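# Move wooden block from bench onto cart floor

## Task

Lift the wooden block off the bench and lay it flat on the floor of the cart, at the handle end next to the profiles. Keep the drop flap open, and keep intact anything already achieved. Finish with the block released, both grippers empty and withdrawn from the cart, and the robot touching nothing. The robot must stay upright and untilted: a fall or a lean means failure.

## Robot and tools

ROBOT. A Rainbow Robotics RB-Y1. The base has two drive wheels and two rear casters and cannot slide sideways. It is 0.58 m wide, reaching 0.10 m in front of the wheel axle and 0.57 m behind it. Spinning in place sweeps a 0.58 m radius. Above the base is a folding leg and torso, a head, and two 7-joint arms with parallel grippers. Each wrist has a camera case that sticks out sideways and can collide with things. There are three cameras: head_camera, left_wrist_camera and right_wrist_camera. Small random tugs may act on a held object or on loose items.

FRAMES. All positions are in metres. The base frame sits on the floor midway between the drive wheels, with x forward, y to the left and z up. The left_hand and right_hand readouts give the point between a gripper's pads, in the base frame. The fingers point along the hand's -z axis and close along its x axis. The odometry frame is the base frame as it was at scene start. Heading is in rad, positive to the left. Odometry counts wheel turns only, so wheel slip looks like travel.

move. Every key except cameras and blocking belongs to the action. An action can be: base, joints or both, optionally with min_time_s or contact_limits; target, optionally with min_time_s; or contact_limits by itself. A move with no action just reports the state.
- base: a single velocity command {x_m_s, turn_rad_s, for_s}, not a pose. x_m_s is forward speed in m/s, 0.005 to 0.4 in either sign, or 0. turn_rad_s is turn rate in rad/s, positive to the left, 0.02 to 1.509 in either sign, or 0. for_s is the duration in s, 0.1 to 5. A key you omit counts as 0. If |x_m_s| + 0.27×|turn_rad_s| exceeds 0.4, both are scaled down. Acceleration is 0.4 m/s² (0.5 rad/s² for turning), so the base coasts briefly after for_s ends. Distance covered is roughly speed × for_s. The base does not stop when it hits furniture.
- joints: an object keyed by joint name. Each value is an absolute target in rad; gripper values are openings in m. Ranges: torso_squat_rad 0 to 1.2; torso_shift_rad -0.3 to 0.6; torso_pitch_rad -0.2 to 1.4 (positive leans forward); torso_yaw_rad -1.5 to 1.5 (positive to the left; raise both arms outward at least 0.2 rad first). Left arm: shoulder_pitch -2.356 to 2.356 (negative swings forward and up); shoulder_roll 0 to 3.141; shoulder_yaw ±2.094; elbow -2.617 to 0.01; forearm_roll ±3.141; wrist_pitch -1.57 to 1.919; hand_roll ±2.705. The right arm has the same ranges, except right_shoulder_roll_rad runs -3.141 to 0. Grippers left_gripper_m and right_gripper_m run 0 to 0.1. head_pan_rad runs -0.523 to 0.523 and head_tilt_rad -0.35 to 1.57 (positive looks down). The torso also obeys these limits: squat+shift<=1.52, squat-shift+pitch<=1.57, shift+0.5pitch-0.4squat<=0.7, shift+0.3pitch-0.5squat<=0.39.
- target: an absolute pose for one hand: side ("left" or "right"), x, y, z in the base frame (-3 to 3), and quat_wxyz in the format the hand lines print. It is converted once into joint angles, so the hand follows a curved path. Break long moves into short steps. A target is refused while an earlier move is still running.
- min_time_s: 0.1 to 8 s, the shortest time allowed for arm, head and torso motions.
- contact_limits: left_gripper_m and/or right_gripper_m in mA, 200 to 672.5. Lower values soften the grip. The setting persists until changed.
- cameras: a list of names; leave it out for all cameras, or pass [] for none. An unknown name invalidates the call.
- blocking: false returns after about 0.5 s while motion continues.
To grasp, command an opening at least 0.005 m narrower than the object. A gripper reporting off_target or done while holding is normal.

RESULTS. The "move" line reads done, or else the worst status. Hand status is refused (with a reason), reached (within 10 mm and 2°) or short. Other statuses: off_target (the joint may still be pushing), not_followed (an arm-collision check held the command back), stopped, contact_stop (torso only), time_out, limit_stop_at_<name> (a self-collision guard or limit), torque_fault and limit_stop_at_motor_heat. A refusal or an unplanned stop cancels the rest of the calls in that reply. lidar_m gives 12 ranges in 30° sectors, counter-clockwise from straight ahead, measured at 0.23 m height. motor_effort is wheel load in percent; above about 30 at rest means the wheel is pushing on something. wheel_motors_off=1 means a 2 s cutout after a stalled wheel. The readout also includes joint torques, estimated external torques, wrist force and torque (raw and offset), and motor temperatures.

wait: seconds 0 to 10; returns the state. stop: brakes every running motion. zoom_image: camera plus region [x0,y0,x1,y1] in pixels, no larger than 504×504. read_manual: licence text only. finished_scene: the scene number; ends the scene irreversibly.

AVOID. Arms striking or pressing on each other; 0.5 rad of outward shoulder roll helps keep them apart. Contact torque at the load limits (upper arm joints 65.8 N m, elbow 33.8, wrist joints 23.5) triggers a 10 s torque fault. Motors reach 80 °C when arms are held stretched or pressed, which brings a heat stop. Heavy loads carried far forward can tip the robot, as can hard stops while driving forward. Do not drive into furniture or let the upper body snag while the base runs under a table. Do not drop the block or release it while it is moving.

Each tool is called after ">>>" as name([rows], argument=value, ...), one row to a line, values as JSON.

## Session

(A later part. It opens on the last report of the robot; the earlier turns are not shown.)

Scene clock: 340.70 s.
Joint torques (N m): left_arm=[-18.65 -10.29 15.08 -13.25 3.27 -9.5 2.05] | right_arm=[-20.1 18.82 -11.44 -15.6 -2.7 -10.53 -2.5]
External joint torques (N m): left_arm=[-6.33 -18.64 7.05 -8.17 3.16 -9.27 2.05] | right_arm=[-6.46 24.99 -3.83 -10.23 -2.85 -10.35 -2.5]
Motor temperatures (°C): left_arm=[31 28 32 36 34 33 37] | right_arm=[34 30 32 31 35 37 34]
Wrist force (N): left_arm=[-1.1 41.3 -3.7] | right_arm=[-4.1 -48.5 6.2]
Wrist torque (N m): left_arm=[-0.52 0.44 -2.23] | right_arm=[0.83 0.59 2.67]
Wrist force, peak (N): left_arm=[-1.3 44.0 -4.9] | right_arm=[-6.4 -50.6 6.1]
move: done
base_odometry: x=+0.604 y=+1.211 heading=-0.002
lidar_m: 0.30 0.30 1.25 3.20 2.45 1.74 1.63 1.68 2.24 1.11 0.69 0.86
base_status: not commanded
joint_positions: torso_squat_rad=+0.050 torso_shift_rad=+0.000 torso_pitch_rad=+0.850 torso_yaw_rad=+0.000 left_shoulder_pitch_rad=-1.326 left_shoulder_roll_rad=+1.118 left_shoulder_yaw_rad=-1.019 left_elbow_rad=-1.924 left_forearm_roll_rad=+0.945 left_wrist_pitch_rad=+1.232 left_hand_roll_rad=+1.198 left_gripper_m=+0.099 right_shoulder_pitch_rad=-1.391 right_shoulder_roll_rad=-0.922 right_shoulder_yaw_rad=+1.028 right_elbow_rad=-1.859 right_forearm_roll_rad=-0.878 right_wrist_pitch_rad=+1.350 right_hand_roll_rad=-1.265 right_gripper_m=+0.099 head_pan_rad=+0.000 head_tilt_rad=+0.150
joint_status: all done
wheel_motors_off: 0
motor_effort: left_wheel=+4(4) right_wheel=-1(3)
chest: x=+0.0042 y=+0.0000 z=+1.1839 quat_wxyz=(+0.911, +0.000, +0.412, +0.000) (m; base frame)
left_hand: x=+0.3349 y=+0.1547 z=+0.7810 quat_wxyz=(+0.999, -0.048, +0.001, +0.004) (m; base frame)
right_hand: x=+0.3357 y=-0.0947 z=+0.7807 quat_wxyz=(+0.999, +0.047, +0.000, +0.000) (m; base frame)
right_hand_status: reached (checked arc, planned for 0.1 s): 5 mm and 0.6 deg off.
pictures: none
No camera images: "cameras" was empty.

>>> move(target={"side":"left","x":0.335,"y":0.148,"z":0.782,"quat_wxyz":[0.9986,-0.0523,0,-0.001]}, cameras=[])

>>> move(target={"side":"right","x":0.335,"y":-0.088,"z":0.782,"quat_wxyz":[0.9986,0.0523,0,0.0055]}, cameras=["head_camera"])

Scene clock: 342.53 s.
Joint torques (N m): left_arm=[-20.48 -15.48 16.72 -15.13 3.68 -12.58 2.82] | right_arm=[-21.6 19.18 -12.36 -16.41 -3.17 -11.46 -2.65]
External joint torques (N m): left_arm=[-8.1 -23.72 8.69 -10.03 3.57 -12.36 2.82] | right_arm=[-7.96 25.35 -4.73 -11.04 -3.33 -11.29 -2.65]
Motor temperatures (°C): left_arm=[31 28 32 36 34 33 37] | right_arm=[34 30 32 31 35 37 34]
Wrist force (N): left_arm=[-3.9 55.7 -0.4] | right_arm=[-2.6 -52.8 4.3]
Wrist torque (N m): left_arm=[-0.83 0.60 -2.96] | right_arm=[0.84 0.59 2.92]
Wrist force, peak (N): left_arm=[-5.4 59.5 2.2] | right_arm=[-2.9 -56.4 3.1]
move: done
base_odometry: x=+0.604 y=+1.211 heading=-0.001
lidar_m: 0.31 0.31 1.24 3.21 2.45 1.74 1.62 1.66 2.23 1.11 0.69 0.86
base_status: not commanded
joint_positions: torso_squat_rad=+0.050 torso_shift_rad=+0.000 torso_pitch_rad=+0.850 torso_yaw_rad=+0.000 left_shoulder_pitch_rad=-1.331 left_shoulder_roll_rad=+1.111 left_shoulder_yaw_rad=-1.022 left_elbow_rad=-1.922 left_forearm_roll_rad=+0.942 left_wrist_pitch_rad=+1.238 left_hand_roll_rad=+1.196 left_gripper_m=+0.099 right_shoulder_pitch_rad=-1.391 right_shoulder_roll_rad=-0.923 right_shoulder_yaw_rad=+1.028 right_elbow_rad=-1.858 right_forearm_roll_rad=-0.878 right_wrist_pitch_rad=+1.350 right_hand_roll_rad=-1.265 right_gripper_m=+0.099 head_pan_rad=+0.000 head_tilt_rad=+0.150
joint_status: all done
wheel_motors_off: 0
motor_effort: left_wheel=+6(8) right_wheel=-3(4)
chest: x=+0.0042 y=+0.0000 z=+1.1839 quat_wxyz=(+0.911, +0.000, +0.412, +0.000) (m; base frame)
left_hand: x=+0.3348 y=+0.1529 z=+0.7807 quat_wxyz=(+0.999, -0.047, +0.001, +0.001) (m; base frame)
left_hand_status: reached (checked arc, planned for 0.1 s): 5 mm and 0.7 deg off.
right_hand: x=+0.3356 y=-0.0949 z=+0.7806 quat_wxyz=(+0.999, +0.047, +0.000, +0.000) (m; base frame)
pictures: none
No camera images: "cameras" was empty.

Scene clock: 343.07 s.
Joint torques (N m): left_arm=[-22.02 -16.14 17.54 -16.23 3.56 -13.15 2.4] | right_arm=[-22.78 23.58 -11.4 -18.74 -3.19 -13.14 -1.39]
External joint torques (N m): left_arm=[-9.64 -24.39 9.52 -11.13 3.45 -12.93 2.41] | right_arm=[-9.08 29.69 -3.77 -13.38 -3.35 -12.97 -1.39]
Motor temperatures (°C): left_arm=[31 28 32 36 34 33 37] | right_arm=[34 30 32 31 35 37 34]
Wrist force (N): left_arm=[-6.4 56.3 -0.1] | right_arm=[-2.3 -61.3 9.7]
Wrist torque (N m): left_arm=[-0.88 0.13 -1.86] | right_arm=[1.11 0.96 1.02]
Wrist force, peak (N): left_arm=[-7.2 58.5 -0.9] | right_arm=[-2.0 -63.7 9.7]
move: done
base_odometry: x=+0.604 y=+1.211 heading=-0.001
lidar_m: 0.31 0.31 1.25 3.21 2.45 1.75 1.62 1.68 2.25 1.10 0.69 0.84
base_status: not commanded
joint_positions: torso_squat_rad=+0.050 torso_shift_rad=+0.000 torso_pitch_rad=+0.850 torso_yaw_rad=+0.000 left_shoulder_pitch_rad=-1.331 left_shoulder_roll_rad=+1.111 left_shoulder_yaw_rad=-1.022 left_elbow_rad=-1.922 left_forearm_roll_rad=+0.942 left_wrist_pitch_rad=+1.238 left_hand_roll_rad=+1.196 left_gripper_m=+0.099 right_shoulder_pitch_rad=-1.395 right_shoulder_roll_rad=-0.918 right_shoulder_yaw_rad=+1.031 right_elbow_rad=-1.855 right_forearm_roll_rad=-0.877 right_wrist_pitch_rad=+1.353 right_hand_roll_rad=-1.261 right_gripper_m=+0.099 head_pan_rad=+0.000 head_tilt_rad=+0.150
joint_status: all done
wheel_motors_off: 0
motor_effort: left_wheel=+6(7) right_wheel=-2(4)
chest: x=+0.0042 y=+0.0000 z=+1.1839 quat_wxyz=(+0.911, +0.000, +0.412, +0.000) (m; base frame)
left_hand: x=+0.3346 y=+0.1532 z=+0.7806 quat_wxyz=(+0.999, -0.047, +0.001, +0.001) (m; base frame)
right_hand: x=+0.3358 y=-0.0938 z=+0.7804 quat_wxyz=(+0.999, +0.046, +0.000, +0.003) (m; base frame)
right_hand_status: reached (checked arc, planned for 0.1 s): 6 mm and 0.8 deg off.
pictures: head_camera
camera_calibration:
head_camera: T_world_to_cam=[[-0.010669, -0.999502, -0.029706, 0.0394668], [-0.808875, 0.0260922, -0.587402, 0.951675], [0.587884, 0.0177614, -0.80875, 0.896774], [0, 0, 0, 1]] pos_world=[0.243007, -0.00131213, 1.28545]

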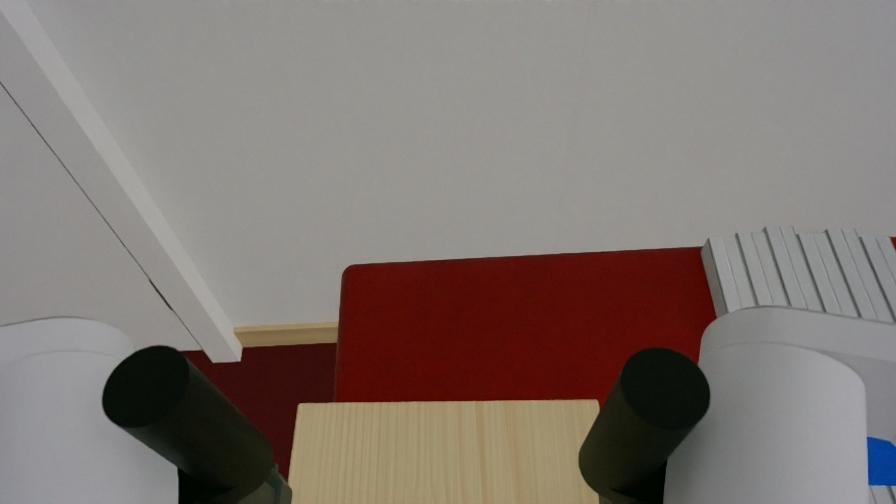

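>>> move(target={"side":"left","x":0.335,"y":0.148,"z":0.782,"quat_wxyz":[0.9986,-0.0523,0,-0.0035]}, cameras=[])

>>> move(target={"side":"right","x":0.335,"y":-0.088,"z":0.782,"quat_wxyz":[0.9986,0.0523,0,0.007]}, cameras=[])

Scene clock: 344.73 s.
Joint torques (N m): left_arm=[-22.08 -16.71 16.69 -17.32 3.24 -12.89 0.17] | right_arm=[-22.74 23.42 -11.17 -18.99 -2.82 -13.14 -0.39]
External joint torques (N m): left_arm=[-9.69 -24.96 8.66 -12.23 3.14 -12.67 0.17] | right_arm=[-9.04 29.53 -3.55 -13.62 -2.97 -12.97 -0.39]
Motor temperatures (°C): left_arm=[31 28 32 36 34 34 37] | right_arm=[34 30 32 31 36 38 34]
Wrist force (N): left_arm=[-4.3 55.1 -0.2] | right_arm=[-6.1 -59.9 9.5]
Wrist torque (N m): left_arm=[-1.01 0.47 0.22] | right_arm=[1.11 0.32 0.01]
Wrist force, peak (N): left_arm=[-7.2 56.7 0.6] | right_arm=[-2.5 -61.7 10.4]
move: done
base_odometry: x=+0.604 y=+1.211 heading=-0.001
lidar_m: 0.31 0.30 1.24 3.22 2.44 1.75 1.62 1.69 2.24 1.10 0.68 0.85
base_status: not commanded
joint_positions: torso_squat_rad=+0.050 torso_shift_rad=+0.000 torso_pitch_rad=+0.850 torso_yaw_rad=+0.000 left_shoulder_pitch_rad=-1.331 left_shoulder_roll_rad=+1.111 left_shoulder_yaw_rad=-1.023 left_elbow_rad=-1.921 left_forearm_roll_rad=+0.943 left_wrist_pitch_rad=+1.238 left_hand_roll_rad=+1.192 left_gripper_m=+0.099 right_shoulder_pitch_rad=-1.395 right_shoulder_roll_rad=-0.918 right_shoulder_yaw_rad=+1.031 right_elbow_rad=-1.855 right_forearm_roll_rad=-0.877 right_wrist_pitch_rad=+1.353 right_hand_roll_rad=-1.261 right_gripper_m=+0.099 head_pan_rad=+0.000 head_tilt_rad=+0.150
joint_status: all done
wheel_motors_off: 0
motor_effort: left_wheel=+6(7) right_wheel=-2(5)
chest: x=+0.0042 y=+0.0000 z=+1.1839 quat_wxyz=(+0.911, +0.000, +0.412, +0.000) (m; base frame)
left_hand: x=+0.3347 y=+0.1532 z=+0.7805 quat_wxyz=(+0.999, -0.046, +0.001, -0.001) (m; base frame)
left_hand_status: reached (checked arc, planned for 0.1 s): 5 mm and 0.7 deg off.
right_hand: x=+0.3358 y=-0.0938 z=+0.7804 quat_wxyz=(+0.999, +0.046, +0.000, +0.003) (m; base frame)
pictures: none
No camera images: "cameras" was empty.

Scene clock: 345.27 s.
Joint torques (N m): left_arm=[-22.17 -16.47 16.55 -17.35 2.77 -12.87 -0.52] | right_arm=[-24.1 23.7 -11.06 -19.57 -2.92 -12.96 0.81]
External joint torques (N m): left_arm=[-9.78 -24.72 8.53 -12.26 2.66 -12.65 -0.52] | right_arm=[-10.4 29.81 -3.43 -14.2 -3.08 -12.79 0.81]
Motor temperatures (°C): left_arm=[31 28 32 36 34 34 37] | right_arm=[34 30 32 31 36 38 34]
Wrist force (N): left_arm=[-6.9 53.4 -0.1] | right_arm=[-4.6 -59.6 10.6]
Wrist torque (N m): left_arm=[-0.92 0.14 0.78] | right_arm=[1.20 0.43 -1.17]
Wrist force, peak (N): left_arm=[-6.3 54.7 -0.4] | right_arm=[-4.9 -60.1 10.3]
move: done
base_odometry: x=+0.604 y=+1.211 heading=-0.001
lidar_m: 0.32 0.30 1.24 3.22 2.44 1.76 1.63 1.67 2.24 1.10 0.68 0.85
base_status: not commanded
joint_positions: torso_squat_rad=+0.050 torso_shift_rad=+0.000 torso_pitch_rad=+0.850 torso_yaw_rad=+0.000 left_shoulder_pitch_rad=-1.331 left_shoulder_roll_rad=+1.111 left_shoulder_yaw_rad=-1.023 left_elbow_rad=-1.921 left_forearm_roll_rad=+0.943 left_wrist_pitch_rad=+1.238 left_hand_roll_rad=+1.192 left_gripper_m=+0.099 right_shoulder_pitch_rad=-1.395 right_shoulder_roll_rad=-0.918 right_shoulder_yaw_rad=+1.031 right_elbow_rad=-1.854 right_forearm_roll_rad=-0.878 right_wrist_pitch_rad=+1.352 right_hand_roll_rad=-1.258 right_gripper_m=+0.099 head_pan_rad=+0.000 head_tilt_rad=+0.150
joint_status: all done
wheel_motors_off: 0
motor_effort: left_wheel=+7(7) right_wheel=-1(3)
chest: x=+0.0042 y=+0.0000 z=+1.1839 quat_wxyz=(+0.911, +0.000, +0.412, +0.000) (m; base frame)
left_hand: x=+0.3347 y=+0.1532 z=+0.7805 quat_wxyz=(+0.999, -0.046, +0.001, -0.001) (m; base frame)
right_hand: x=+0.3358 y=-0.0939 z=+0.7803 quat_wxyz=(+0.999, +0.046, +0.000, +0.004) (m; base frame)
right_hand_status: reached (checked arc, planned for 0.1 s): 6 mm and 0.8 deg off.
pictures: none
No camera images: "cameras" was empty.

>>> move(joints={"left_shoulder_pitch_rad":-1.349,"left_shoulder_roll_rad":1.106,"left_shoulder_yaw_rad":-1.025,"left_elbow_rad":-1.920,"left_forearm_roll_rad":0.955,"left_wrist_pitch_rad":1.238,"left_hand_roll_rad":1.191,"right_shoulder_pitch_rad":-1.414,"right_shoulder_roll_rad":-0.913,"right_shoulder_yaw_rad":1.036,"right_elbow_rad":-1.854,"right_forearm_roll_rad":-0.891,"right_wrist_pitch_rad":1.349,"right_hand_roll_rad":-1.262}, min_time_s=1, cameras=["head_camera"])

Scene clock: 349.93 s.
Joint torques (N m): left_arm=[-26.12 -19.07 18.32 -20.21 4.62 -13.91 0.47] | right_arm=[-28.61 23.55 -12.87 -21.97 -4.11 -13 -0.7]
External joint torques (N m): left_arm=[-13.57 -27.33 10.22 -15.19 4.51 -13.7 0.47] | right_arm=[-14.72 29.68 -5.16 -16.68 -4.27 -12.83 -0.7]
Motor temperatures (°C): left_arm=[31 28 32 36 34 35 37] | right_arm=[35 30 32 32 36 39 34]
Wrist force (N): left_arm=[-3.1 61.5 -8.2] | right_arm=[0.0 -60.1 -5.9]
Wrist torque (N m): left_arm=[-0.80 0.26 -0.71] | right_arm=[0.89 0.45 0.31]
Wrist force, peak (N): left_arm=[-3.6 63.7 -8.2] | right_arm=[0.0 -61.4 -5.9]
move: done
base_odometry: x=+0.604 y=+1.211 heading=-0.001
lidar_m: 0.31 0.30 1.25 3.23 2.45 1.75 1.62 1.68 2.24 1.09 0.69 0.84
base_status: not commanded
joint_positions: torso_squat_rad=+0.050 torso_shift_rad=+0.000 torso_pitch_rad=+0.850 torso_yaw_rad=+0.000 left_shoulder_pitch_rad=-1.346 left_shoulder_roll_rad=+1.113 left_shoulder_yaw_rad=-1.027 left_elbow_rad=-1.916 left_forearm_roll_rad=+0.954 left_wrist_pitch_rad=+1.241 left_hand_roll_rad=+1.191 left_gripper_m=+0.099 right_shoulder_pitch_rad=-1.410 right_shoulder_roll_rad=-0.920 right_shoulder_yaw_rad=+1.037 right_elbow_rad=-1.850 right_forearm_roll_rad=-0.890 right_wrist_pitch_rad=+1.352 right_hand_roll_rad=-1.262 right_gripper_m=+0.099 head_pan_rad=+0.000 head_tilt_rad=+0.150
joint_status: all done
wheel_motors_off: 0
motor_effort: left_wheel=+6(8) right_wheel=-2(3)
chest: x=+0.0045 y=+0.0000 z=+1.1838 quat_wxyz=(+0.911, +0.000, +0.412, +0.000) (m; base frame)
left_hand: x=+0.3377 y=+0.1531 z=+0.7825 quat_wxyz=(+0.999, -0.045, +0.002, -0.001) (m; base frame)
right_hand: x=+0.3385 y=-0.0932 z=+0.7823 quat_wxyz=(+0.999, +0.046, +0.001, +0.003) (m; base frame)
pictures: head_camera
camera_calibration:
head_camera: T_world_to_cam=[[-0.0106792, -0.999502, -0.029707, 0.039467], [-0.809194, 0.0260914, -0.586962, 0.951281], [0.587445, 0.0177704, -0.809069, 0.896909], [0, 0, 0, 1]] pos_world=[0.243308, -0.00131134, 1.2852]

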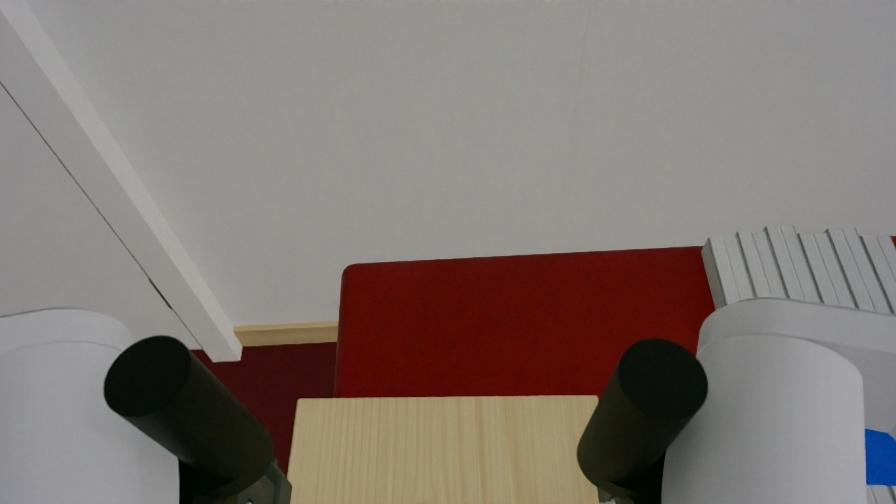

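>>> move(joints={"left_shoulder_pitch_rad":-1.393,"left_shoulder_roll_rad":1.173,"left_shoulder_yaw_rad":-0.981,"left_elbow_rad":-2.041,"left_forearm_roll_rad":1.029,"left_wrist_pitch_rad":1.319,"left_hand_roll_rad":1.236,"right_shoulder_pitch_rad":-1.461,"right_shoulder_roll_rad":-0.964,"right_shoulder_yaw_rad":0.993,"right_elbow_rad":-1.973,"right_forearm_roll_rad":-0.962,"right_wrist_pitch_rad":1.443,"right_hand_roll_rad":-1.312}, min_time_s=2)

Scene clock: 353.47 s.
Joint torques (N m): left_arm=[-24.37 -19.36 22.02 -19.37 6.22 -15.58 4] | right_arm=[-28.35 23.12 -18.52 -20.38 -4.96 -14.46 -3.8]
External joint torques (N m): left_arm=[-11.74 -27.83 13.56 -14.72 6.12 -15.36 4.01] | right_arm=[-14.27 29.5 -10.44 -15.41 -5.12 -14.29 -3.8]
Motor temperatures (°C): left_arm=[31 28 32 37 34 36 37] | right_arm=[35 31 32 32 36 40 34]
Wrist force (N): left_arm=[-0.4 69.3 -10.9] | right_arm=[1.3 -66.8 -10.2]
Wrist torque (N m): left_arm=[-0.65 0.11 -3.71] | right_arm=[0.74 -0.06 3.64]
Wrist force, peak (N): left_arm=[2.0 81.3 -12.8] | right_arm=[-2.6 -78.1 -11.7]
move: done
base_odometry: x=+0.604 y=+1.211 heading=-0.001
lidar_m: 0.31 0.30 1.25 3.21 2.47 1.75 1.62 1.68 2.26 1.09 0.70 0.86
base_status: not commanded
joint_positions: torso_squat_rad=+0.050 torso_shift_rad=+0.000 torso_pitch_rad=+0.850 torso_yaw_rad=+0.000 left_shoulder_pitch_rad=-1.390 left_shoulder_roll_rad=+1.180 left_shoulder_yaw_rad=-0.984 left_elbow_rad=-2.037 left_forearm_roll_rad=+1.027 left_wrist_pitch_rad=+1.323 left_hand_roll_rad=+1.235 left_gripper_m=+0.099 right_shoulder_pitch_rad=-1.457 right_shoulder_roll_rad=-0.971 right_shoulder_yaw_rad=+0.996 right_elbow_rad=-1.969 right_forearm_roll_rad=-0.961 right_wrist_pitch_rad=+1.447 right_hand_roll_rad=-1.311 right_gripper_m=+0.099 head_pan_rad=+0.000 head_tilt_rad=+0.150
joint_status: all done
wheel_motors_off: 0
motor_effort: left_wheel=+5(7) right_wheel=-4(6)
chest: x=+0.0047 y=+0.0000 z=+1.1837 quat_wxyz=(+0.911, +0.000, +0.413, +0.000) (m; base frame)
left_hand: x=+0.3378 y=+0.1528 z=+0.8242 quat_wxyz=(+0.999, -0.045, +0.002, -0.001) (m; base frame)
right_hand: x=+0.3383 y=-0.0930 z=+0.8238 quat_wxyz=(+0.999, +0.045, +0.001, +0.004) (m; base frame)
pictures: head_camera, left_wrist_camera, right_wrist_camera
camera_calibration:
head_camera: T_world_to_cam=[[-0.0106777, -0.999501, -0.0297155, 0.0394776], [-0.809429, 0.0260881, -0.586638, 0.951021], [0.587121, 0.0177886, -0.809304, 0.896986], [0, 0, 0, 1]] pos_world=[0.243566, -0.00130848, 1.28501]
left_wrist_camera: T_world_to_cam=[[0.999634, 0.0229898, -0.0142891, -0.329935], [0.0270667, -0.842774, 0.537586, -0.29441], [0.000316536, -0.537776, -0.843088, 0.849412], [0, 0, 0, 1]] pos_world=[0.337514, 0.216258, 0.869685]
right_wrist_camera: T_world_to_cam=[[-0.999074, -0.0339601, -0.0263991, 0.355377], [-0.0429824, 0.811728, 0.582451, -0.362723], [0.00164884, 0.583047, -0.812437, 0.795163], [0, 0, 0, 1]] pos_world=[0.338146, -0.157116, 0.86667]

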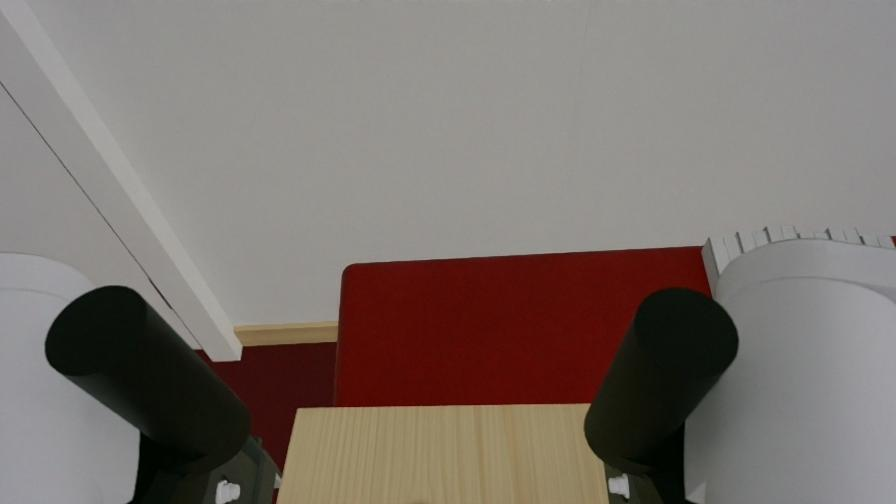

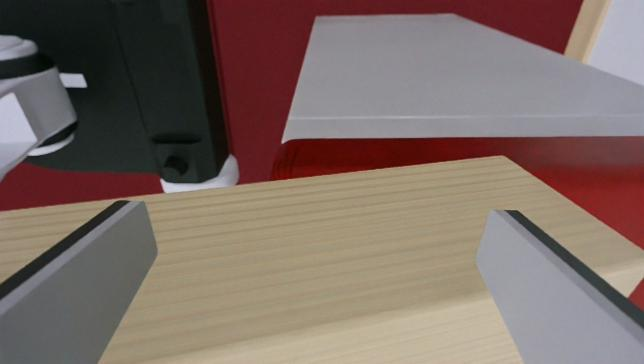

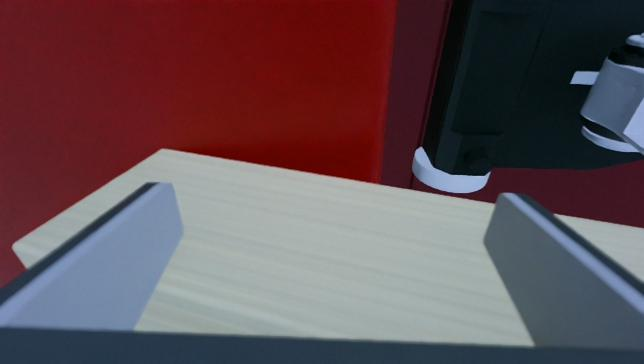

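>>> move(joints={"left_shoulder_pitch_rad":-1.347,"left_shoulder_roll_rad":1.103,"left_shoulder_yaw_rad":-1.027,"left_elbow_rad":-1.915,"left_forearm_roll_rad":0.952,"left_wrist_pitch_rad":1.235,"left_hand_roll_rad":1.187,"right_shoulder_pitch_rad":-1.412,"right_shoulder_roll_rad":-0.911,"right_shoulder_yaw_rad":1.038,"right_elbow_rad":-1.849,"right_forearm_roll_rad":-0.889,"right_wrist_pitch_rad":1.346,"right_hand_roll_rad":-1.259}, min_time_s=2.5, cameras=["left_wrist_camera"])

Scene clock: 361.20 s.
Joint torques (N m): left_arm=[-19.69 -22.04 14.17 -17.77 4.27 -14.57 0.22] | right_arm=[-20.41 27.18 -9.73 -18.3 -3.36 -13.11 -0.05]
External joint torques (N m): left_arm=[-7.11 -30.3 6.07 -12.76 4.16 -14.35 0.22] | right_arm=[-6.5 33.32 -2.02 -13.01 -3.53 -12.94 -0.05]
Motor temperatures (°C): left_arm=[31 28 32 37 35 37 37] | right_arm=[35 31 32 33 36 42 34]
Wrist force (N): left_arm=[-5.7 62.4 12.1] | right_arm=[-3.9 -61.0 14.9]
Wrist torque (N m): left_arm=[-1.01 -0.48 0.13] | right_arm=[1.12 -0.29 -0.23]
Wrist force, peak (N): left_arm=[-3.9 85.8 2.4] | right_arm=[-9.6 -81.4 1.7]
move: done
base_odometry: x=+0.604 y=+1.211 heading=-0.001
lidar_m: 0.31 0.30 1.24 3.21 2.46 1.73 1.62 1.68 2.24 1.08 0.69 0.84
base_status: not commanded
joint_positions: torso_squat_rad=+0.050 torso_shift_rad=+0.000 torso_pitch_rad=+0.849 torso_yaw_rad=+0.000 left_shoulder_pitch_rad=-1.345 left_shoulder_roll_rad=+1.110 left_shoulder_yaw_rad=-1.028 left_elbow_rad=-1.912 left_forearm_roll_rad=+0.951 left_wrist_pitch_rad=+1.239 left_hand_roll_rad=+1.187 left_gripper_m=+0.099 right_shoulder_pitch_rad=-1.410 right_shoulder_roll_rad=-0.919 right_shoulder_yaw_rad=+1.039 right_elbow_rad=-1.846 right_forearm_roll_rad=-0.888 right_wrist_pitch_rad=+1.349 right_hand_roll_rad=-1.259 right_gripper_m=+0.099 head_pan_rad=+0.000 head_tilt_rad=+0.150
joint_status: all done
wheel_motors_off: 0
motor_effort: left_wheel=+6(7) right_wheel=-3(7)
chest: x=+0.0039 y=+0.0000 z=+1.1841 quat_wxyz=(+0.911, +0.000, +0.412, +0.000) (m; base frame)
left_hand: x=+0.3383 y=+0.1531 z=+0.7821 quat_wxyz=(+0.999, -0.045, +0.000, -0.002) (m; base frame)
right_hand: x=+0.3390 y=-0.0933 z=+0.7820 quat_wxyz=(+0.999, +0.045, +0.000, +0.003) (m; base frame)
pictures: left_wrist_camera
camera_calibration:
left_wrist_camera: T_world_to_cam=[[0.999702, 0.0217511, -0.0110696, -0.333408], [0.0242903, -0.842675, 0.537874, -0.270822], [0.00237126, -0.537982, -0.842953, 0.813284], [0, 0, 0, 1]] pos_world=[0.337958, 0.21657, 0.827537]

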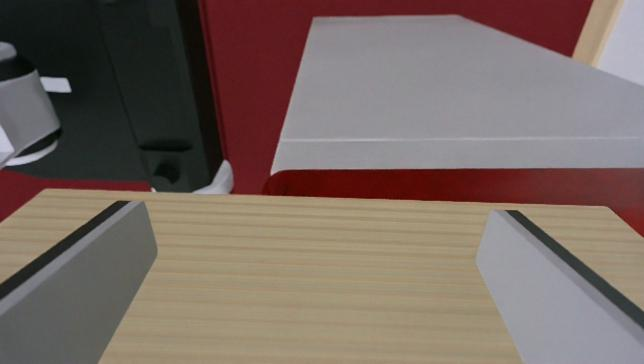

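>>> move(joints={"left_shoulder_pitch_rad":-1.349,"left_shoulder_roll_rad":1.100,"left_shoulder_yaw_rad":-1.025,"left_elbow_rad":-1.920,"left_forearm_roll_rad":0.955,"left_wrist_pitch_rad":1.238,"left_hand_roll_rad":1.190,"right_shoulder_pitch_rad":-1.414,"right_shoulder_roll_rad":-0.907,"right_shoulder_yaw_rad":1.036,"right_elbow_rad":-1.854,"right_forearm_roll_rad":-0.891,"right_wrist_pitch_rad":1.349,"right_hand_roll_rad":-1.261}, min_time_s=1, cameras=["left_wrist_camera"])

Scene clock: 366.07 s.
Joint torques (N m): left_arm=[-23.39 -29.22 17.47 -24.27 7.34 -16.59 1.08] | right_arm=[-25.86 36.5 -13.36 -25.74 -6.15 -15.65 -0.63]
External joint torques (N m): left_arm=[-10.8 -37.44 9.36 -19.24 7.23 -16.36 1.08] | right_arm=[-11.95 42.6 -5.65 -20.45 -6.31 -15.48 -0.63]
Motor temperatures (°C): left_arm=[32 29 32 37 35 38 37] | right_arm=[35 31 32 33 36 43 34]
Wrist force (N): left_arm=[-1.1 77.2 7.1] | right_arm=[2.4 -76.0 9.3]
Wrist torque (N m): left_arm=[-1.05 -0.99 -0.92] | right_arm=[1.23 -0.11 0.29]
Wrist force, peak (N): left_arm=[-0.6 78.2 5.7] | right_arm=[2.3 -76.4 9.6]
move: done
base_odometry: x=+0.604 y=+1.211 heading=-0.001
lidar_m: 0.31 0.30 1.23 3.21 2.45 1.73 1.63 1.67 2.26 1.11 0.69 0.86
base_status: not commanded
joint_positions: torso_squat_rad=+0.050 torso_shift_rad=+0.000 torso_pitch_rad=+0.849 torso_yaw_rad=+0.000 left_shoulder_pitch_rad=-1.346 left_shoulder_roll_rad=+1.109 left_shoulder_yaw_rad=-1.027 left_elbow_rad=-1.915 left_forearm_roll_rad=+0.953 left_wrist_pitch_rad=+1.242 left_hand_roll_rad=+1.190 left_gripper_m=+0.099 right_shoulder_pitch_rad=-1.411 right_shoulder_roll_rad=-0.918 right_shoulder_yaw_rad=+1.037 right_elbow_rad=-1.849 right_forearm_roll_rad=-0.889 right_wrist_pitch_rad=+1.353 right_hand_roll_rad=-1.261 right_gripper_m=+0.099 head_pan_rad=+0.000 head_tilt_rad=+0.150
joint_status: all done
wheel_motors_off: 0
motor_effort: left_wheel=+6(7) right_wheel=-3(5)
chest: x=+0.0040 y=+0.0000 z=+1.1841 quat_wxyz=(+0.911, +0.000, +0.412, +0.000) (m; base frame)
left_hand: x=+0.3376 y=+0.1518 z=+0.7830 quat_wxyz=(+0.999, -0.046, +0.001, -0.002) (m; base frame)
right_hand: x=+0.3383 y=-0.0920 z=+0.7830 quat_wxyz=(+0.999, +0.046, +0.000, +0.004) (m; base frame)
pictures: left_wrist_camera
camera_calibration:
left_wrist_camera: T_world_to_cam=[[0.999671, 0.022025, -0.0131568, -0.331075], [0.0256431, -0.841838, 0.539121, -0.273999], [0.000798253, -0.539281, -0.842125, 0.813479], [0, 0, 0, 1]] pos_world=[0.337343, 0.215323, 0.828414]

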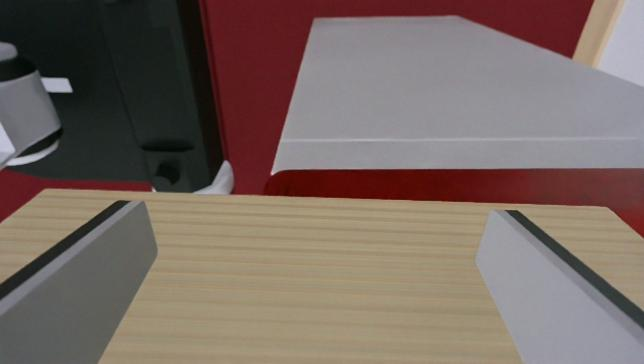

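>>> move(joints={"left_shoulder_pitch_rad":-1.371,"left_shoulder_roll_rad":1.1335,"left_shoulder_yaw_rad":-1.003,"left_elbow_rad":-1.981,"left_forearm_roll_rad":0.992,"left_wrist_pitch_rad":1.279,"left_hand_roll_rad":1.209,"right_shoulder_pitch_rad":-1.4375,"right_shoulder_roll_rad":-0.9325,"right_shoulder_yaw_rad":1.0145,"right_elbow_rad":-1.9135,"right_forearm_roll_rad":-0.9265,"right_wrist_pitch_rad":1.396,"right_hand_roll_rad":-1.285}, min_time_s=2, cameras=["left_wrist_camera"])

Scene clock: 370.40 s.
Joint torques (N m): left_arm=[-28.7 -28.06 22.41 -28.17 6.6 -18.51 0.07] | right_arm=[-33.26 31.87 -19.58 -27.66 -5.98 -17.08 -1.09]
External joint torques (N m): left_arm=[-16.08 -36.4 14.13 -23.29 6.49 -18.29 0.07] | right_arm=[-19.26 38.07 -11.69 -22.49 -6.14 -16.91 -1.09]
Motor temperatures (°C): left_arm=[32 29 32 38 35 39 37] | right_arm=[35 32 32 34 36 44 34]
Wrist force (N): left_arm=[3.2 82.7 -12.0] | right_arm=[-2.4 -79.8 -12.1]
Wrist torque (N m): left_arm=[-0.82 0.98 -0.14] | right_arm=[0.94 -0.69 1.02]
Wrist force, peak (N): left_arm=[1.8 87.5 -11.5] | right_arm=[-1.1 -84.6 -12.4]
move: done
base_odometry: x=+0.604 y=+1.211 heading=-0.001
lidar_m: 0.31 0.31 1.24 3.23 2.43 1.75 1.61 1.66 2.26 1.10 0.69 0.84
base_status: not commanded
joint_positions: torso_squat_rad=+0.050 torso_shift_rad=+0.000 torso_pitch_rad=+0.851 torso_yaw_rad=+0.000 left_shoulder_pitch_rad=-1.367 left_shoulder_roll_rad=+1.142 left_shoulder_yaw_rad=-1.006 left_elbow_rad=-1.975 left_forearm_roll_rad=+0.990 left_wrist_pitch_rad=+1.284 left_hand_roll_rad=+1.209 left_gripper_m=+0.099 right_shoulder_pitch_rad=-1.433 right_shoulder_roll_rad=-0.942 right_shoulder_yaw_rad=+1.017 right_elbow_rad=-1.908 right_forearm_roll_rad=-0.925 right_wrist_pitch_rad=+1.400 right_hand_roll_rad=-1.285 right_gripper_m=+0.099 head_pan_rad=+0.000 head_tilt_rad=+0.150
joint_status: all done
wheel_motors_off: 0
motor_effort: left_wheel=+6(7) right_wheel=-4(5)
chest: x=+0.0047 y=+0.0000 z=+1.1837 quat_wxyz=(+0.911, +0.000, +0.413, +0.000) (m; base frame)
left_hand: x=+0.3375 y=+0.1517 z=+0.8026 quat_wxyz=(+0.999, -0.046, +0.003, -0.003) (m; base frame)
right_hand: x=+0.3377 y=-0.0915 z=+0.8022 quat_wxyz=(+0.999, +0.046, +0.003, +0.004) (m; base frame)
pictures: left_wrist_camera
camera_calibration:
left_wrist_camera: T_world_to_cam=[[0.999636, 0.02061, -0.017419, -0.327083], [0.0267495, -0.841922, 0.538936, -0.284806], [-0.00355802, -0.539206, -0.842166, 0.831373], [0, 0, 0, 1]] pos_world=[0.33754, 0.215238, 0.84795]

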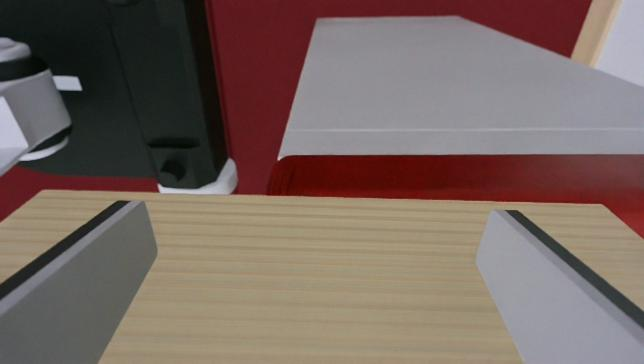

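>>> move(base={"x_m_s":-0.2,"for_s":3.0}, cameras=["left_wrist_camera"])

>>> move(base={"turn_rad_s":-0.5,"for_s":3.1333}, cameras=["head_camera","left_wrist_camera"])

Scene clock: 376.57 s.
Joint torques (N m): left_arm=[-27.64 -28.46 21.79 -27.73 6.38 -18.69 0.2] | right_arm=[-32.21 32.39 -19.19 -27.03 -5.65 -17.27 -1.04]
External joint torques (N m): left_arm=[-15.02 -36.79 13.5 -22.86 6.26 -18.48 0.2] | right_arm=[-18.22 38.6 -11.3 -21.85 -5.8 -17.1 -1.04]
Motor temperatures (°C): left_arm=[32 29 32 39 35 41 37] | right_arm=[36 32 32 35 36 45 34]
Wrist force (N): left_arm=[4.1 83.4 -11.9] | right_arm=[-1.9 -80.6 -12.5]
Wrist torque (N m): left_arm=[-0.83 1.06 -0.12] | right_arm=[1.01 -0.59 1.00]
Wrist force, peak (N): left_arm=[3.3 84.0 -12.1] | right_arm=[-2.1 -80.9 -12.4]
move: done
base_odometry: x=+0.004 y=+1.212 heading=-0.001
lidar_m: 0.90 1.54 2.03 4.41 1.56 1.12 1.02 1.06 1.42 3.61 1.36 1.11
base_status: done (sent for 3 of 3 s)
joint_positions: torso_squat_rad=+0.050 torso_shift_rad=+0.000 torso_pitch_rad=+0.851 torso_yaw_rad=+0.000 left_shoulder_pitch_rad=-1.367 left_shoulder_roll_rad=+1.142 left_shoulder_yaw_rad=-1.006 left_elbow_rad=-1.975 left_forearm_roll_rad=+0.990 left_wrist_pitch_rad=+1.284 left_hand_roll_rad=+1.209 left_gripper_m=+0.099 right_shoulder_pitch_rad=-1.433 right_shoulder_roll_rad=-0.942 right_shoulder_yaw_rad=+1.017 right_elbow_rad=-1.908 right_forearm_roll_rad=-0.925 right_wrist_pitch_rad=+1.400 right_hand_roll_rad=-1.285 right_gripper_m=+0.099 head_pan_rad=+0.000 head_tilt_rad=+0.150
joint_status: not commanded
wheel_motors_off: 0
motor_effort: left_wheel=+6(30) right_wheel=-6(25)
chest: x=+0.0048 y=+0.0000 z=+1.1837 quat_wxyz=(+0.911, +0.000, +0.413, +0.000) (m; base frame)
left_hand: x=+0.3376 y=+0.1517 z=+0.8025 quat_wxyz=(+0.999, -0.046, +0.003, -0.003) (m; base frame)
right_hand: x=+0.3378 y=-0.0915 z=+0.8022 quat_wxyz=(+0.999, +0.046, +0.003, +0.004) (m; base frame)
pictures: left_wrist_camera
camera_calibration:
left_wrist_camera: T_world_to_cam=[[0.999636, 0.0205949, -0.0174217, -0.327198], [0.0267384, -0.841893, 0.538982, -0.284843], [-0.0035669, -0.539252, -0.842137, 0.831329], [0, 0, 0, 1]] pos_world=[0.33766, 0.215227, 0.847917]

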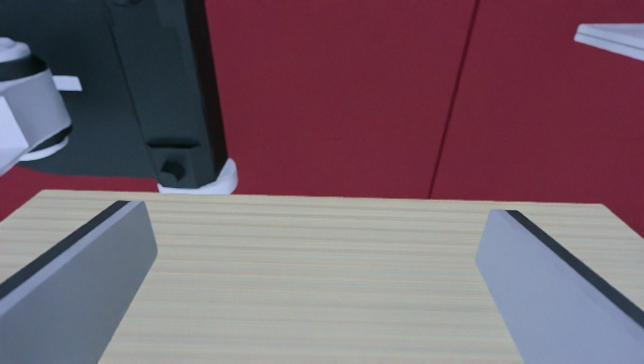

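Scene clock: 381.07 s.
Joint torques (N m): left_arm=[-28.2 -28.45 21.91 -27.87 6.39 -18.64 0.22] | right_arm=[-32.17 32.52 -19.33 -26.99 -5.61 -17.17 -1.07]
External joint torques (N m): left_arm=[-15.58 -36.78 13.62 -22.99 6.27 -18.43 0.22] | right_arm=[-18.18 38.73 -11.44 -21.81 -5.76 -17 -1.07]
Motor temperatures (°C): left_arm=[32 29 32 39 35 42 37] | right_arm=[36 32 32 35 36 46 34]
Wrist force (N): left_arm=[3.8 81.9 -12.4] | right_arm=[-2.1 -80.0 -12.1]
Wrist torque (N m): left_arm=[-0.74 0.97 -0.10] | right_arm=[0.93 -0.64 1.02]
Wrist force, peak (N): left_arm=[3.0 83.5 -12.2] | right_arm=[-1.8 -80.7 -12.1]
move: done
base_odometry: x=+0.004 y=+1.212 heading=-1.567
lidar_m: 3.52 1.34 1.10 0.94 1.57 2.07 4.37 1.53 1.08 1.02 1.06 1.43
base_status: done (sent for 3.13 of 3.13 s)
joint_positions: torso_squat_rad=+0.050 torso_shift_rad=+0.000 torso_pitch_rad=+0.851 torso_yaw_rad=+0.000 left_shoulder_pitch_rad=-1.367 left_shoulder_roll_rad=+1.142 left_shoulder_yaw_rad=-1.006 left_elbow_rad=-1.975 left_forearm_roll_rad=+0.990 left_wrist_pitch_rad=+1.284 left_hand_roll_rad=+1.209 left_gripper_m=+0.099 right_shoulder_pitch_rad=-1.433 right_shoulder_roll_rad=-0.942 right_shoulder_yaw_rad=+1.017 right_elbow_rad=-1.908 right_forearm_roll_rad=-0.925 right_wrist_pitch_rad=+1.400 right_hand_roll_rad=-1.285 right_gripper_m=+0.099 head_pan_rad=+0.000 head_tilt_rad=+0.150
joint_status: not commanded
wheel_motors_off: 0
motor_effort: left_wheel=+17(39) right_wheel=-2(26)
chest: x=+0.0048 y=+0.0001 z=+1.1837 quat_wxyz=(+0.911, +0.000, +0.413, +0.000) (m; base frame)
left_hand: x=+0.3376 y=+0.1517 z=+0.8025 quat_wxyz=(+0.999, -0.046, +0.003, -0.003) (m; base frame)
right_hand: x=+0.3378 y=-0.0915 z=+0.8022 quat_wxyz=(+0.999, +0.046, +0.003, +0.004) (m; base frame)
pictures: head_camera, left_wrist_camera
camera_calibration:
head_camera: T_world_to_cam=[[-0.0106096, -0.999503, -0.0297006, 0.0394935], [-0.809588, 0.0260194, -0.586422, 0.95083], [0.586903, 0.0178236, -0.809461, 0.89705], [0, 0, 0, 1]] pos_world=[0.243719, -0.00125487, 1.28489]
left_wrist_camera: T_world_to_cam=[[0.999635, 0.020647, -0.0174084, -0.327219], [0.0267751, -0.841884, 0.538993, -0.284826], [-0.00352722, -0.539263, -0.84213, 0.831331], [0, 0, 0, 1]] pos_world=[0.337658, 0.215272, 0.847912]

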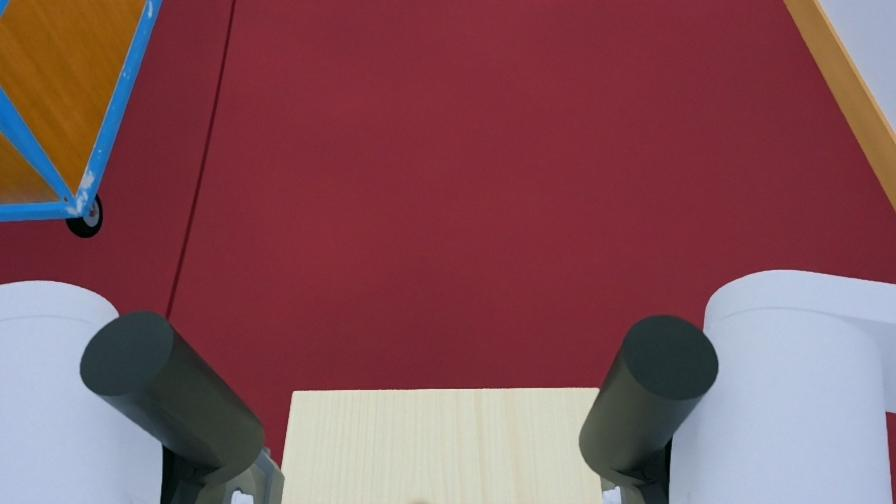

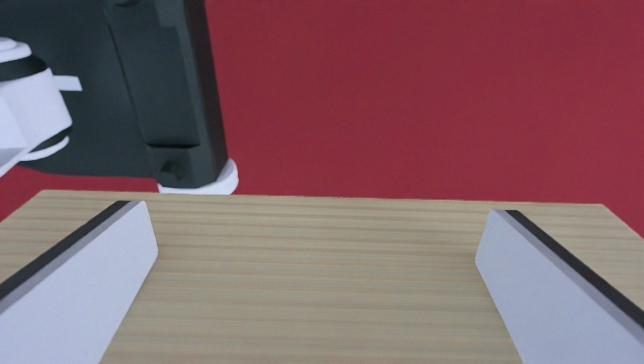

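>>> move(base={"x_m_s":0.33,"for_s":4.8333}, cameras=["left_wrist_camera"])

>>> move(base={"turn_rad_s":0.5,"for_s":3.1333}, joints={"head_tilt_rad":0.0}, cameras=["head_camera","left_wrist_camera"])

Scene clock: 388.50 s.
Joint torques (N m): left_arm=[-27.43 -28.93 21.6 -27.62 6.44 -18.79 0.23] | right_arm=[-31.83 32.58 -18.71 -26.81 -5.65 -17.14 -1.05]
External joint torques (N m): left_arm=[-14.81 -37.27 13.32 -22.74 6.32 -18.57 0.23] | right_arm=[-17.84 38.79 -10.82 -21.63 -5.8 -16.97 -1.05]
Motor temperatures (°C): left_arm=[32 29 32 40 35 43 37] | right_arm=[36 32 32 36 37 48 34]
Wrist force (N): left_arm=[3.4 83.2 -11.3] | right_arm=[-1.8 -79.3 -11.6]
Wrist torque (N m): left_arm=[-0.88 1.00 -0.12] | right_arm=[0.91 -0.60 1.02]
Wrist force, peak (N): left_arm=[3.6 83.7 -11.5] | right_arm=[-2.9 -81.2 -11.8]
move: done
base_odometry: x=+0.010 y=-0.383 heading=-1.567
lidar_m: 3.30 2.34 0.83 0.82 0.90 1.35 4.51 1.42 1.02 0.96 0.98 1.32
base_status: done (sent for 4.83 of 4.83 s)
joint_positions: torso_squat_rad=+0.050 torso_shift_rad=+0.000 torso_pitch_rad=+0.851 torso_yaw_rad=+0.000 left_shoulder_pitch_rad=-1.367 left_shoulder_roll_rad=+1.142 left_shoulder_yaw_rad=-1.006 left_elbow_rad=-1.975 left_forearm_roll_rad=+0.990 left_wrist_pitch_rad=+1.284 left_hand_roll_rad=+1.209 left_gripper_m=+0.099 right_shoulder_pitch_rad=-1.433 right_shoulder_roll_rad=-0.942 right_shoulder_yaw_rad=+1.017 right_elbow_rad=-1.908 right_forearm_roll_rad=-0.925 right_wrist_pitch_rad=+1.400 right_hand_roll_rad=-1.285 right_gripper_m=+0.099 head_pan_rad=+0.000 head_tilt_rad=+0.150
joint_status: not commanded
wheel_motors_off: 0
motor_effort: left_wheel=+2(47) right_wheel=-4(32)
chest: x=+0.0049 y=+0.0001 z=+1.1836 quat_wxyz=(+0.911, +0.000, +0.413, +0.000) (m; base frame)
left_hand: x=+0.3377 y=+0.1517 z=+0.8025 quat_wxyz=(+0.999, -0.046, +0.003, -0.003) (m; base frame)
right_hand: x=+0.3379 y=-0.0915 z=+0.8022 quat_wxyz=(+0.999, +0.046, +0.003, +0.004) (m; base frame)
pictures: left_wrist_camera
camera_calibration:
left_wrist_camera: T_world_to_cam=[[0.999636, 0.0206377, -0.0173703, -0.327321], [0.0267471, -0.841845, 0.539057, -0.284857], [-0.00349824, -0.539325, -0.84209, 0.831284], [0, 0, 0, 1]] pos_world=[0.33773, 0.215281, 0.847885]

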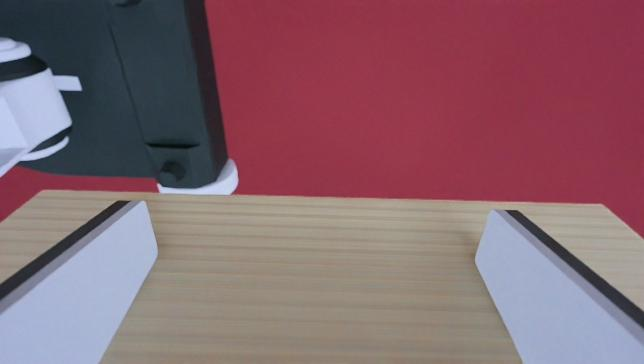

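Scene clock: 393.00 s.
Joint torques (N m): left_arm=[-27.47 -28.64 21.62 -27.6 6.41 -18.75 0.15] | right_arm=[-31.81 32.82 -18.95 -26.91 -5.73 -17.24 -0.99]
External joint torques (N m): left_arm=[-14.85 -36.98 13.33 -22.73 6.3 -18.54 0.15] | right_arm=[-17.81 39.03 -11.06 -21.74 -5.88 -17.07 -0.99]
Motor temperatures (°C): left_arm=[32 29 32 40 35 44 37] | right_arm=[36 33 32 36 37 49 34]
Wrist force (N): left_arm=[3.2 82.0 -11.8] | right_arm=[-2.6 -79.7 -12.3]
Wrist torque (N m): left_arm=[-0.72 0.98 -0.09] | right_arm=[0.94 -0.66 1.02]
Wrist force, peak (N): left_arm=[3.5 83.5 -11.6] | right_arm=[-2.4 -80.9 -12.0]
move: done
base_odometry: x=+0.010 y=-0.383 heading=-0.001
lidar_m: 0.79 0.82 1.33 4.40 1.45 1.04 0.95 0.98 1.32 3.33 2.32 0.85
base_status: done (sent for 3.13 of 3.13 s)
joint_positions: torso_squat_rad=+0.050 torso_shift_rad=+0.000 torso_pitch_rad=+0.851 torso_yaw_rad=+0.000 left_shoulder_pitch_rad=-1.367 left_shoulder_roll_rad=+1.142 left_shoulder_yaw_rad=-1.006 left_elbow_rad=-1.975 left_forearm_roll_rad=+0.990 left_wrist_pitch_rad=+1.284 left_hand_roll_rad=+1.209 left_gripper_m=+0.099 right_shoulder_pitch_rad=-1.433 right_shoulder_roll_rad=-0.942 right_shoulder_yaw_rad=+1.017 right_elbow_rad=-1.908 right_forearm_roll_rad=-0.925 right_wrist_pitch_rad=+1.400 right_hand_roll_rad=-1.285 right_gripper_m=+0.099 head_pan_rad=+0.000 head_tilt_rad=+0.000
joint_status: all done
wheel_motors_off: 0
motor_effort: left_wheel=-1(38) right_wheel=+15(32)
chest: x=+0.0049 y=+0.0001 z=+1.1836 quat_wxyz=(+0.911, +0.000, +0.413, +0.000) (m; base frame)
left_hand: x=+0.3377 y=+0.1517 z=+0.8025 quat_wxyz=(+0.999, -0.046, +0.003, -0.003) (m; base frame)
right_hand: x=+0.3379 y=-0.0915 z=+0.8022 quat_wxyz=(+0.999, +0.046, +0.003, +0.004) (m; base frame)
pictures: head_camera, left_wrist_camera
camera_calibration:
head_camera: T_world_to_cam=[[-0.00604412, -0.999504, -0.0309162, 0.0403251], [-0.712948, 0.0259861, -0.700735, 1.08294], [0.70119, 0.0178063, -0.712752, 0.751948], [0, 0, 0, 1]] pos_world=[0.245065, -0.00122562, 1.29605]
left_wrist_camera: T_world_to_cam=[[0.999636, 0.0206436, -0.0173602, -0.327325], [0.0267466, -0.841848, 0.539051, -0.284859], [-0.00348668, -0.539319, -0.842094, 0.831285], [0, 0, 0, 1]] pos_world=[0.337724, 0.215277, 0.847891]

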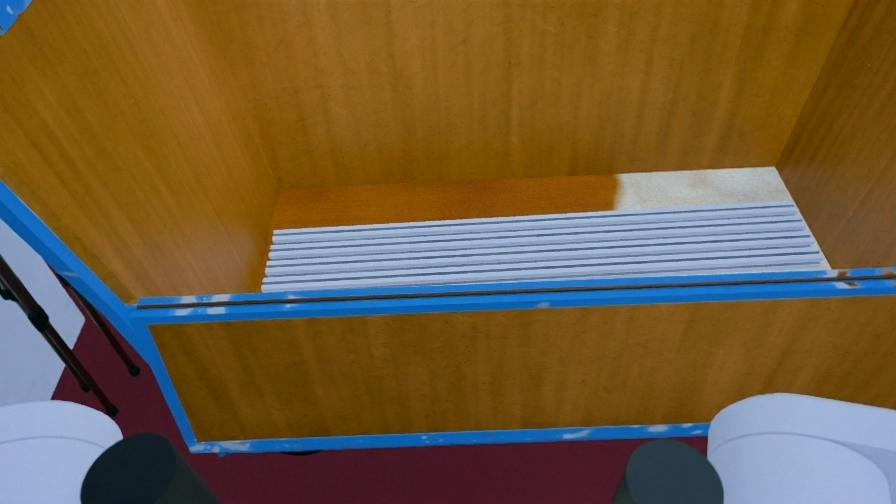

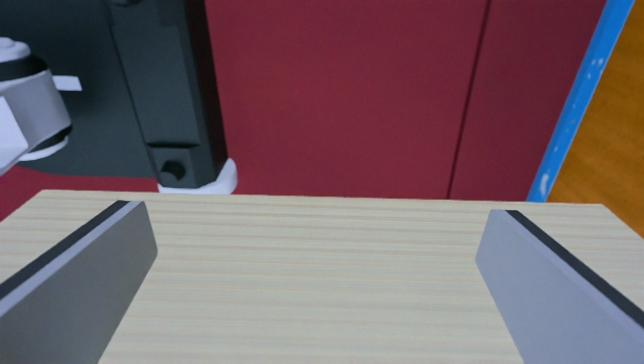

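>>> move(base={"x_m_s":0.2,"for_s":2.2}, joints={"head_tilt_rad":0.25}, cameras=["head_camera"])

Scene clock: 398.50 s.
Joint torques (N m): left_arm=[-27.92 -28.61 21.6 -27.54 6.5 -18.76 0.19] | right_arm=[-31.47 32.76 -18.42 -26.78 -5.59 -17.22 -0.93]
External joint torques (N m): left_arm=[-15.3 -36.95 13.32 -22.66 6.38 -18.54 0.19] | right_arm=[-17.48 38.97 -10.53 -21.61 -5.74 -17.05 -0.93]
Motor temperatures (°C): left_arm=[32 29 32 41 35 44 37] | right_arm=[36 33 32 37 37 49 34]
Wrist force (N): left_arm=[3.0 82.8 -10.7] | right_arm=[-1.9 -80.3 -12.3]
Wrist torque (N m): left_arm=[-0.80 0.91 -0.14] | right_arm=[0.97 -0.60 1.03]
Wrist force, peak (N): left_arm=[3.2 83.6 -12.4] | right_arm=[-1.4 -80.8 -12.1]
move: done
base_odometry: x=+0.450 y=-0.384 heading=-0.001
lidar_m: 0.34 0.36 0.51 3.99 2.09 1.51 1.39 1.44 1.93 4.84 0.53 0.36
base_status: done (sent for 2.2 of 2.2 s)
joint_positions: torso_squat_rad=+0.050 torso_shift_rad=+0.000 torso_pitch_rad=+0.851 torso_yaw_rad=+0.000 left_shoulder_pitch_rad=-1.367 left_shoulder_roll_rad=+1.142 left_shoulder_yaw_rad=-1.006 left_elbow_rad=-1.975 left_forearm_roll_rad=+0.990 left_wrist_pitch_rad=+1.284 left_hand_roll_rad=+1.209 left_gripper_m=+0.099 right_shoulder_pitch_rad=-1.433 right_shoulder_roll_rad=-0.942 right_shoulder_yaw_rad=+1.017 right_elbow_rad=-1.908 right_forearm_roll_rad=-0.925 right_wrist_pitch_rad=+1.400 right_hand_roll_rad=-1.285 right_gripper_m=+0.099 head_pan_rad=+0.000 head_tilt_rad=+0.250
joint_status: all done
wheel_motors_off: 0
motor_effort: left_wheel=+2(32) right_wheel=-3(47)
chest: x=+0.0049 y=+0.0001 z=+1.1836 quat_wxyz=(+0.911, +0.000, +0.413, +0.000) (m; base frame)
left_hand: x=+0.3377 y=+0.1517 z=+0.8025 quat_wxyz=(+0.999, -0.046, +0.003, -0.003) (m; base frame)
right_hand: x=+0.3379 y=-0.0915 z=+0.8022 quat_wxyz=(+0.999, +0.046, +0.003, +0.004) (m; base frame)
pictures: head_camera
camera_calibration:
head_camera: T_world_to_cam=[[-0.0135277, -0.999503, -0.0284602, 0.0384054], [-0.864117, 0.026007, -0.502618, 0.851245], [0.503109, 0.0177936, -0.86404, 0.982117], [0, 0, 0, 1]] pos_world=[0.241983, -0.00122749, 1.27753]

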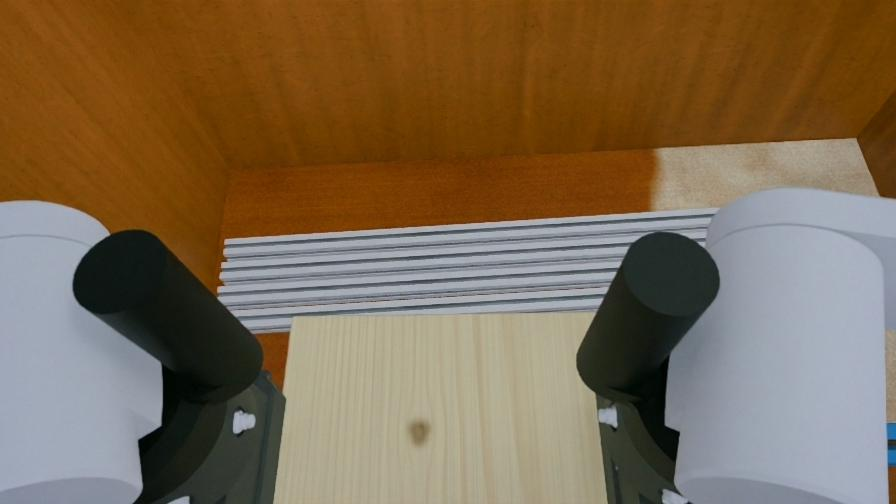

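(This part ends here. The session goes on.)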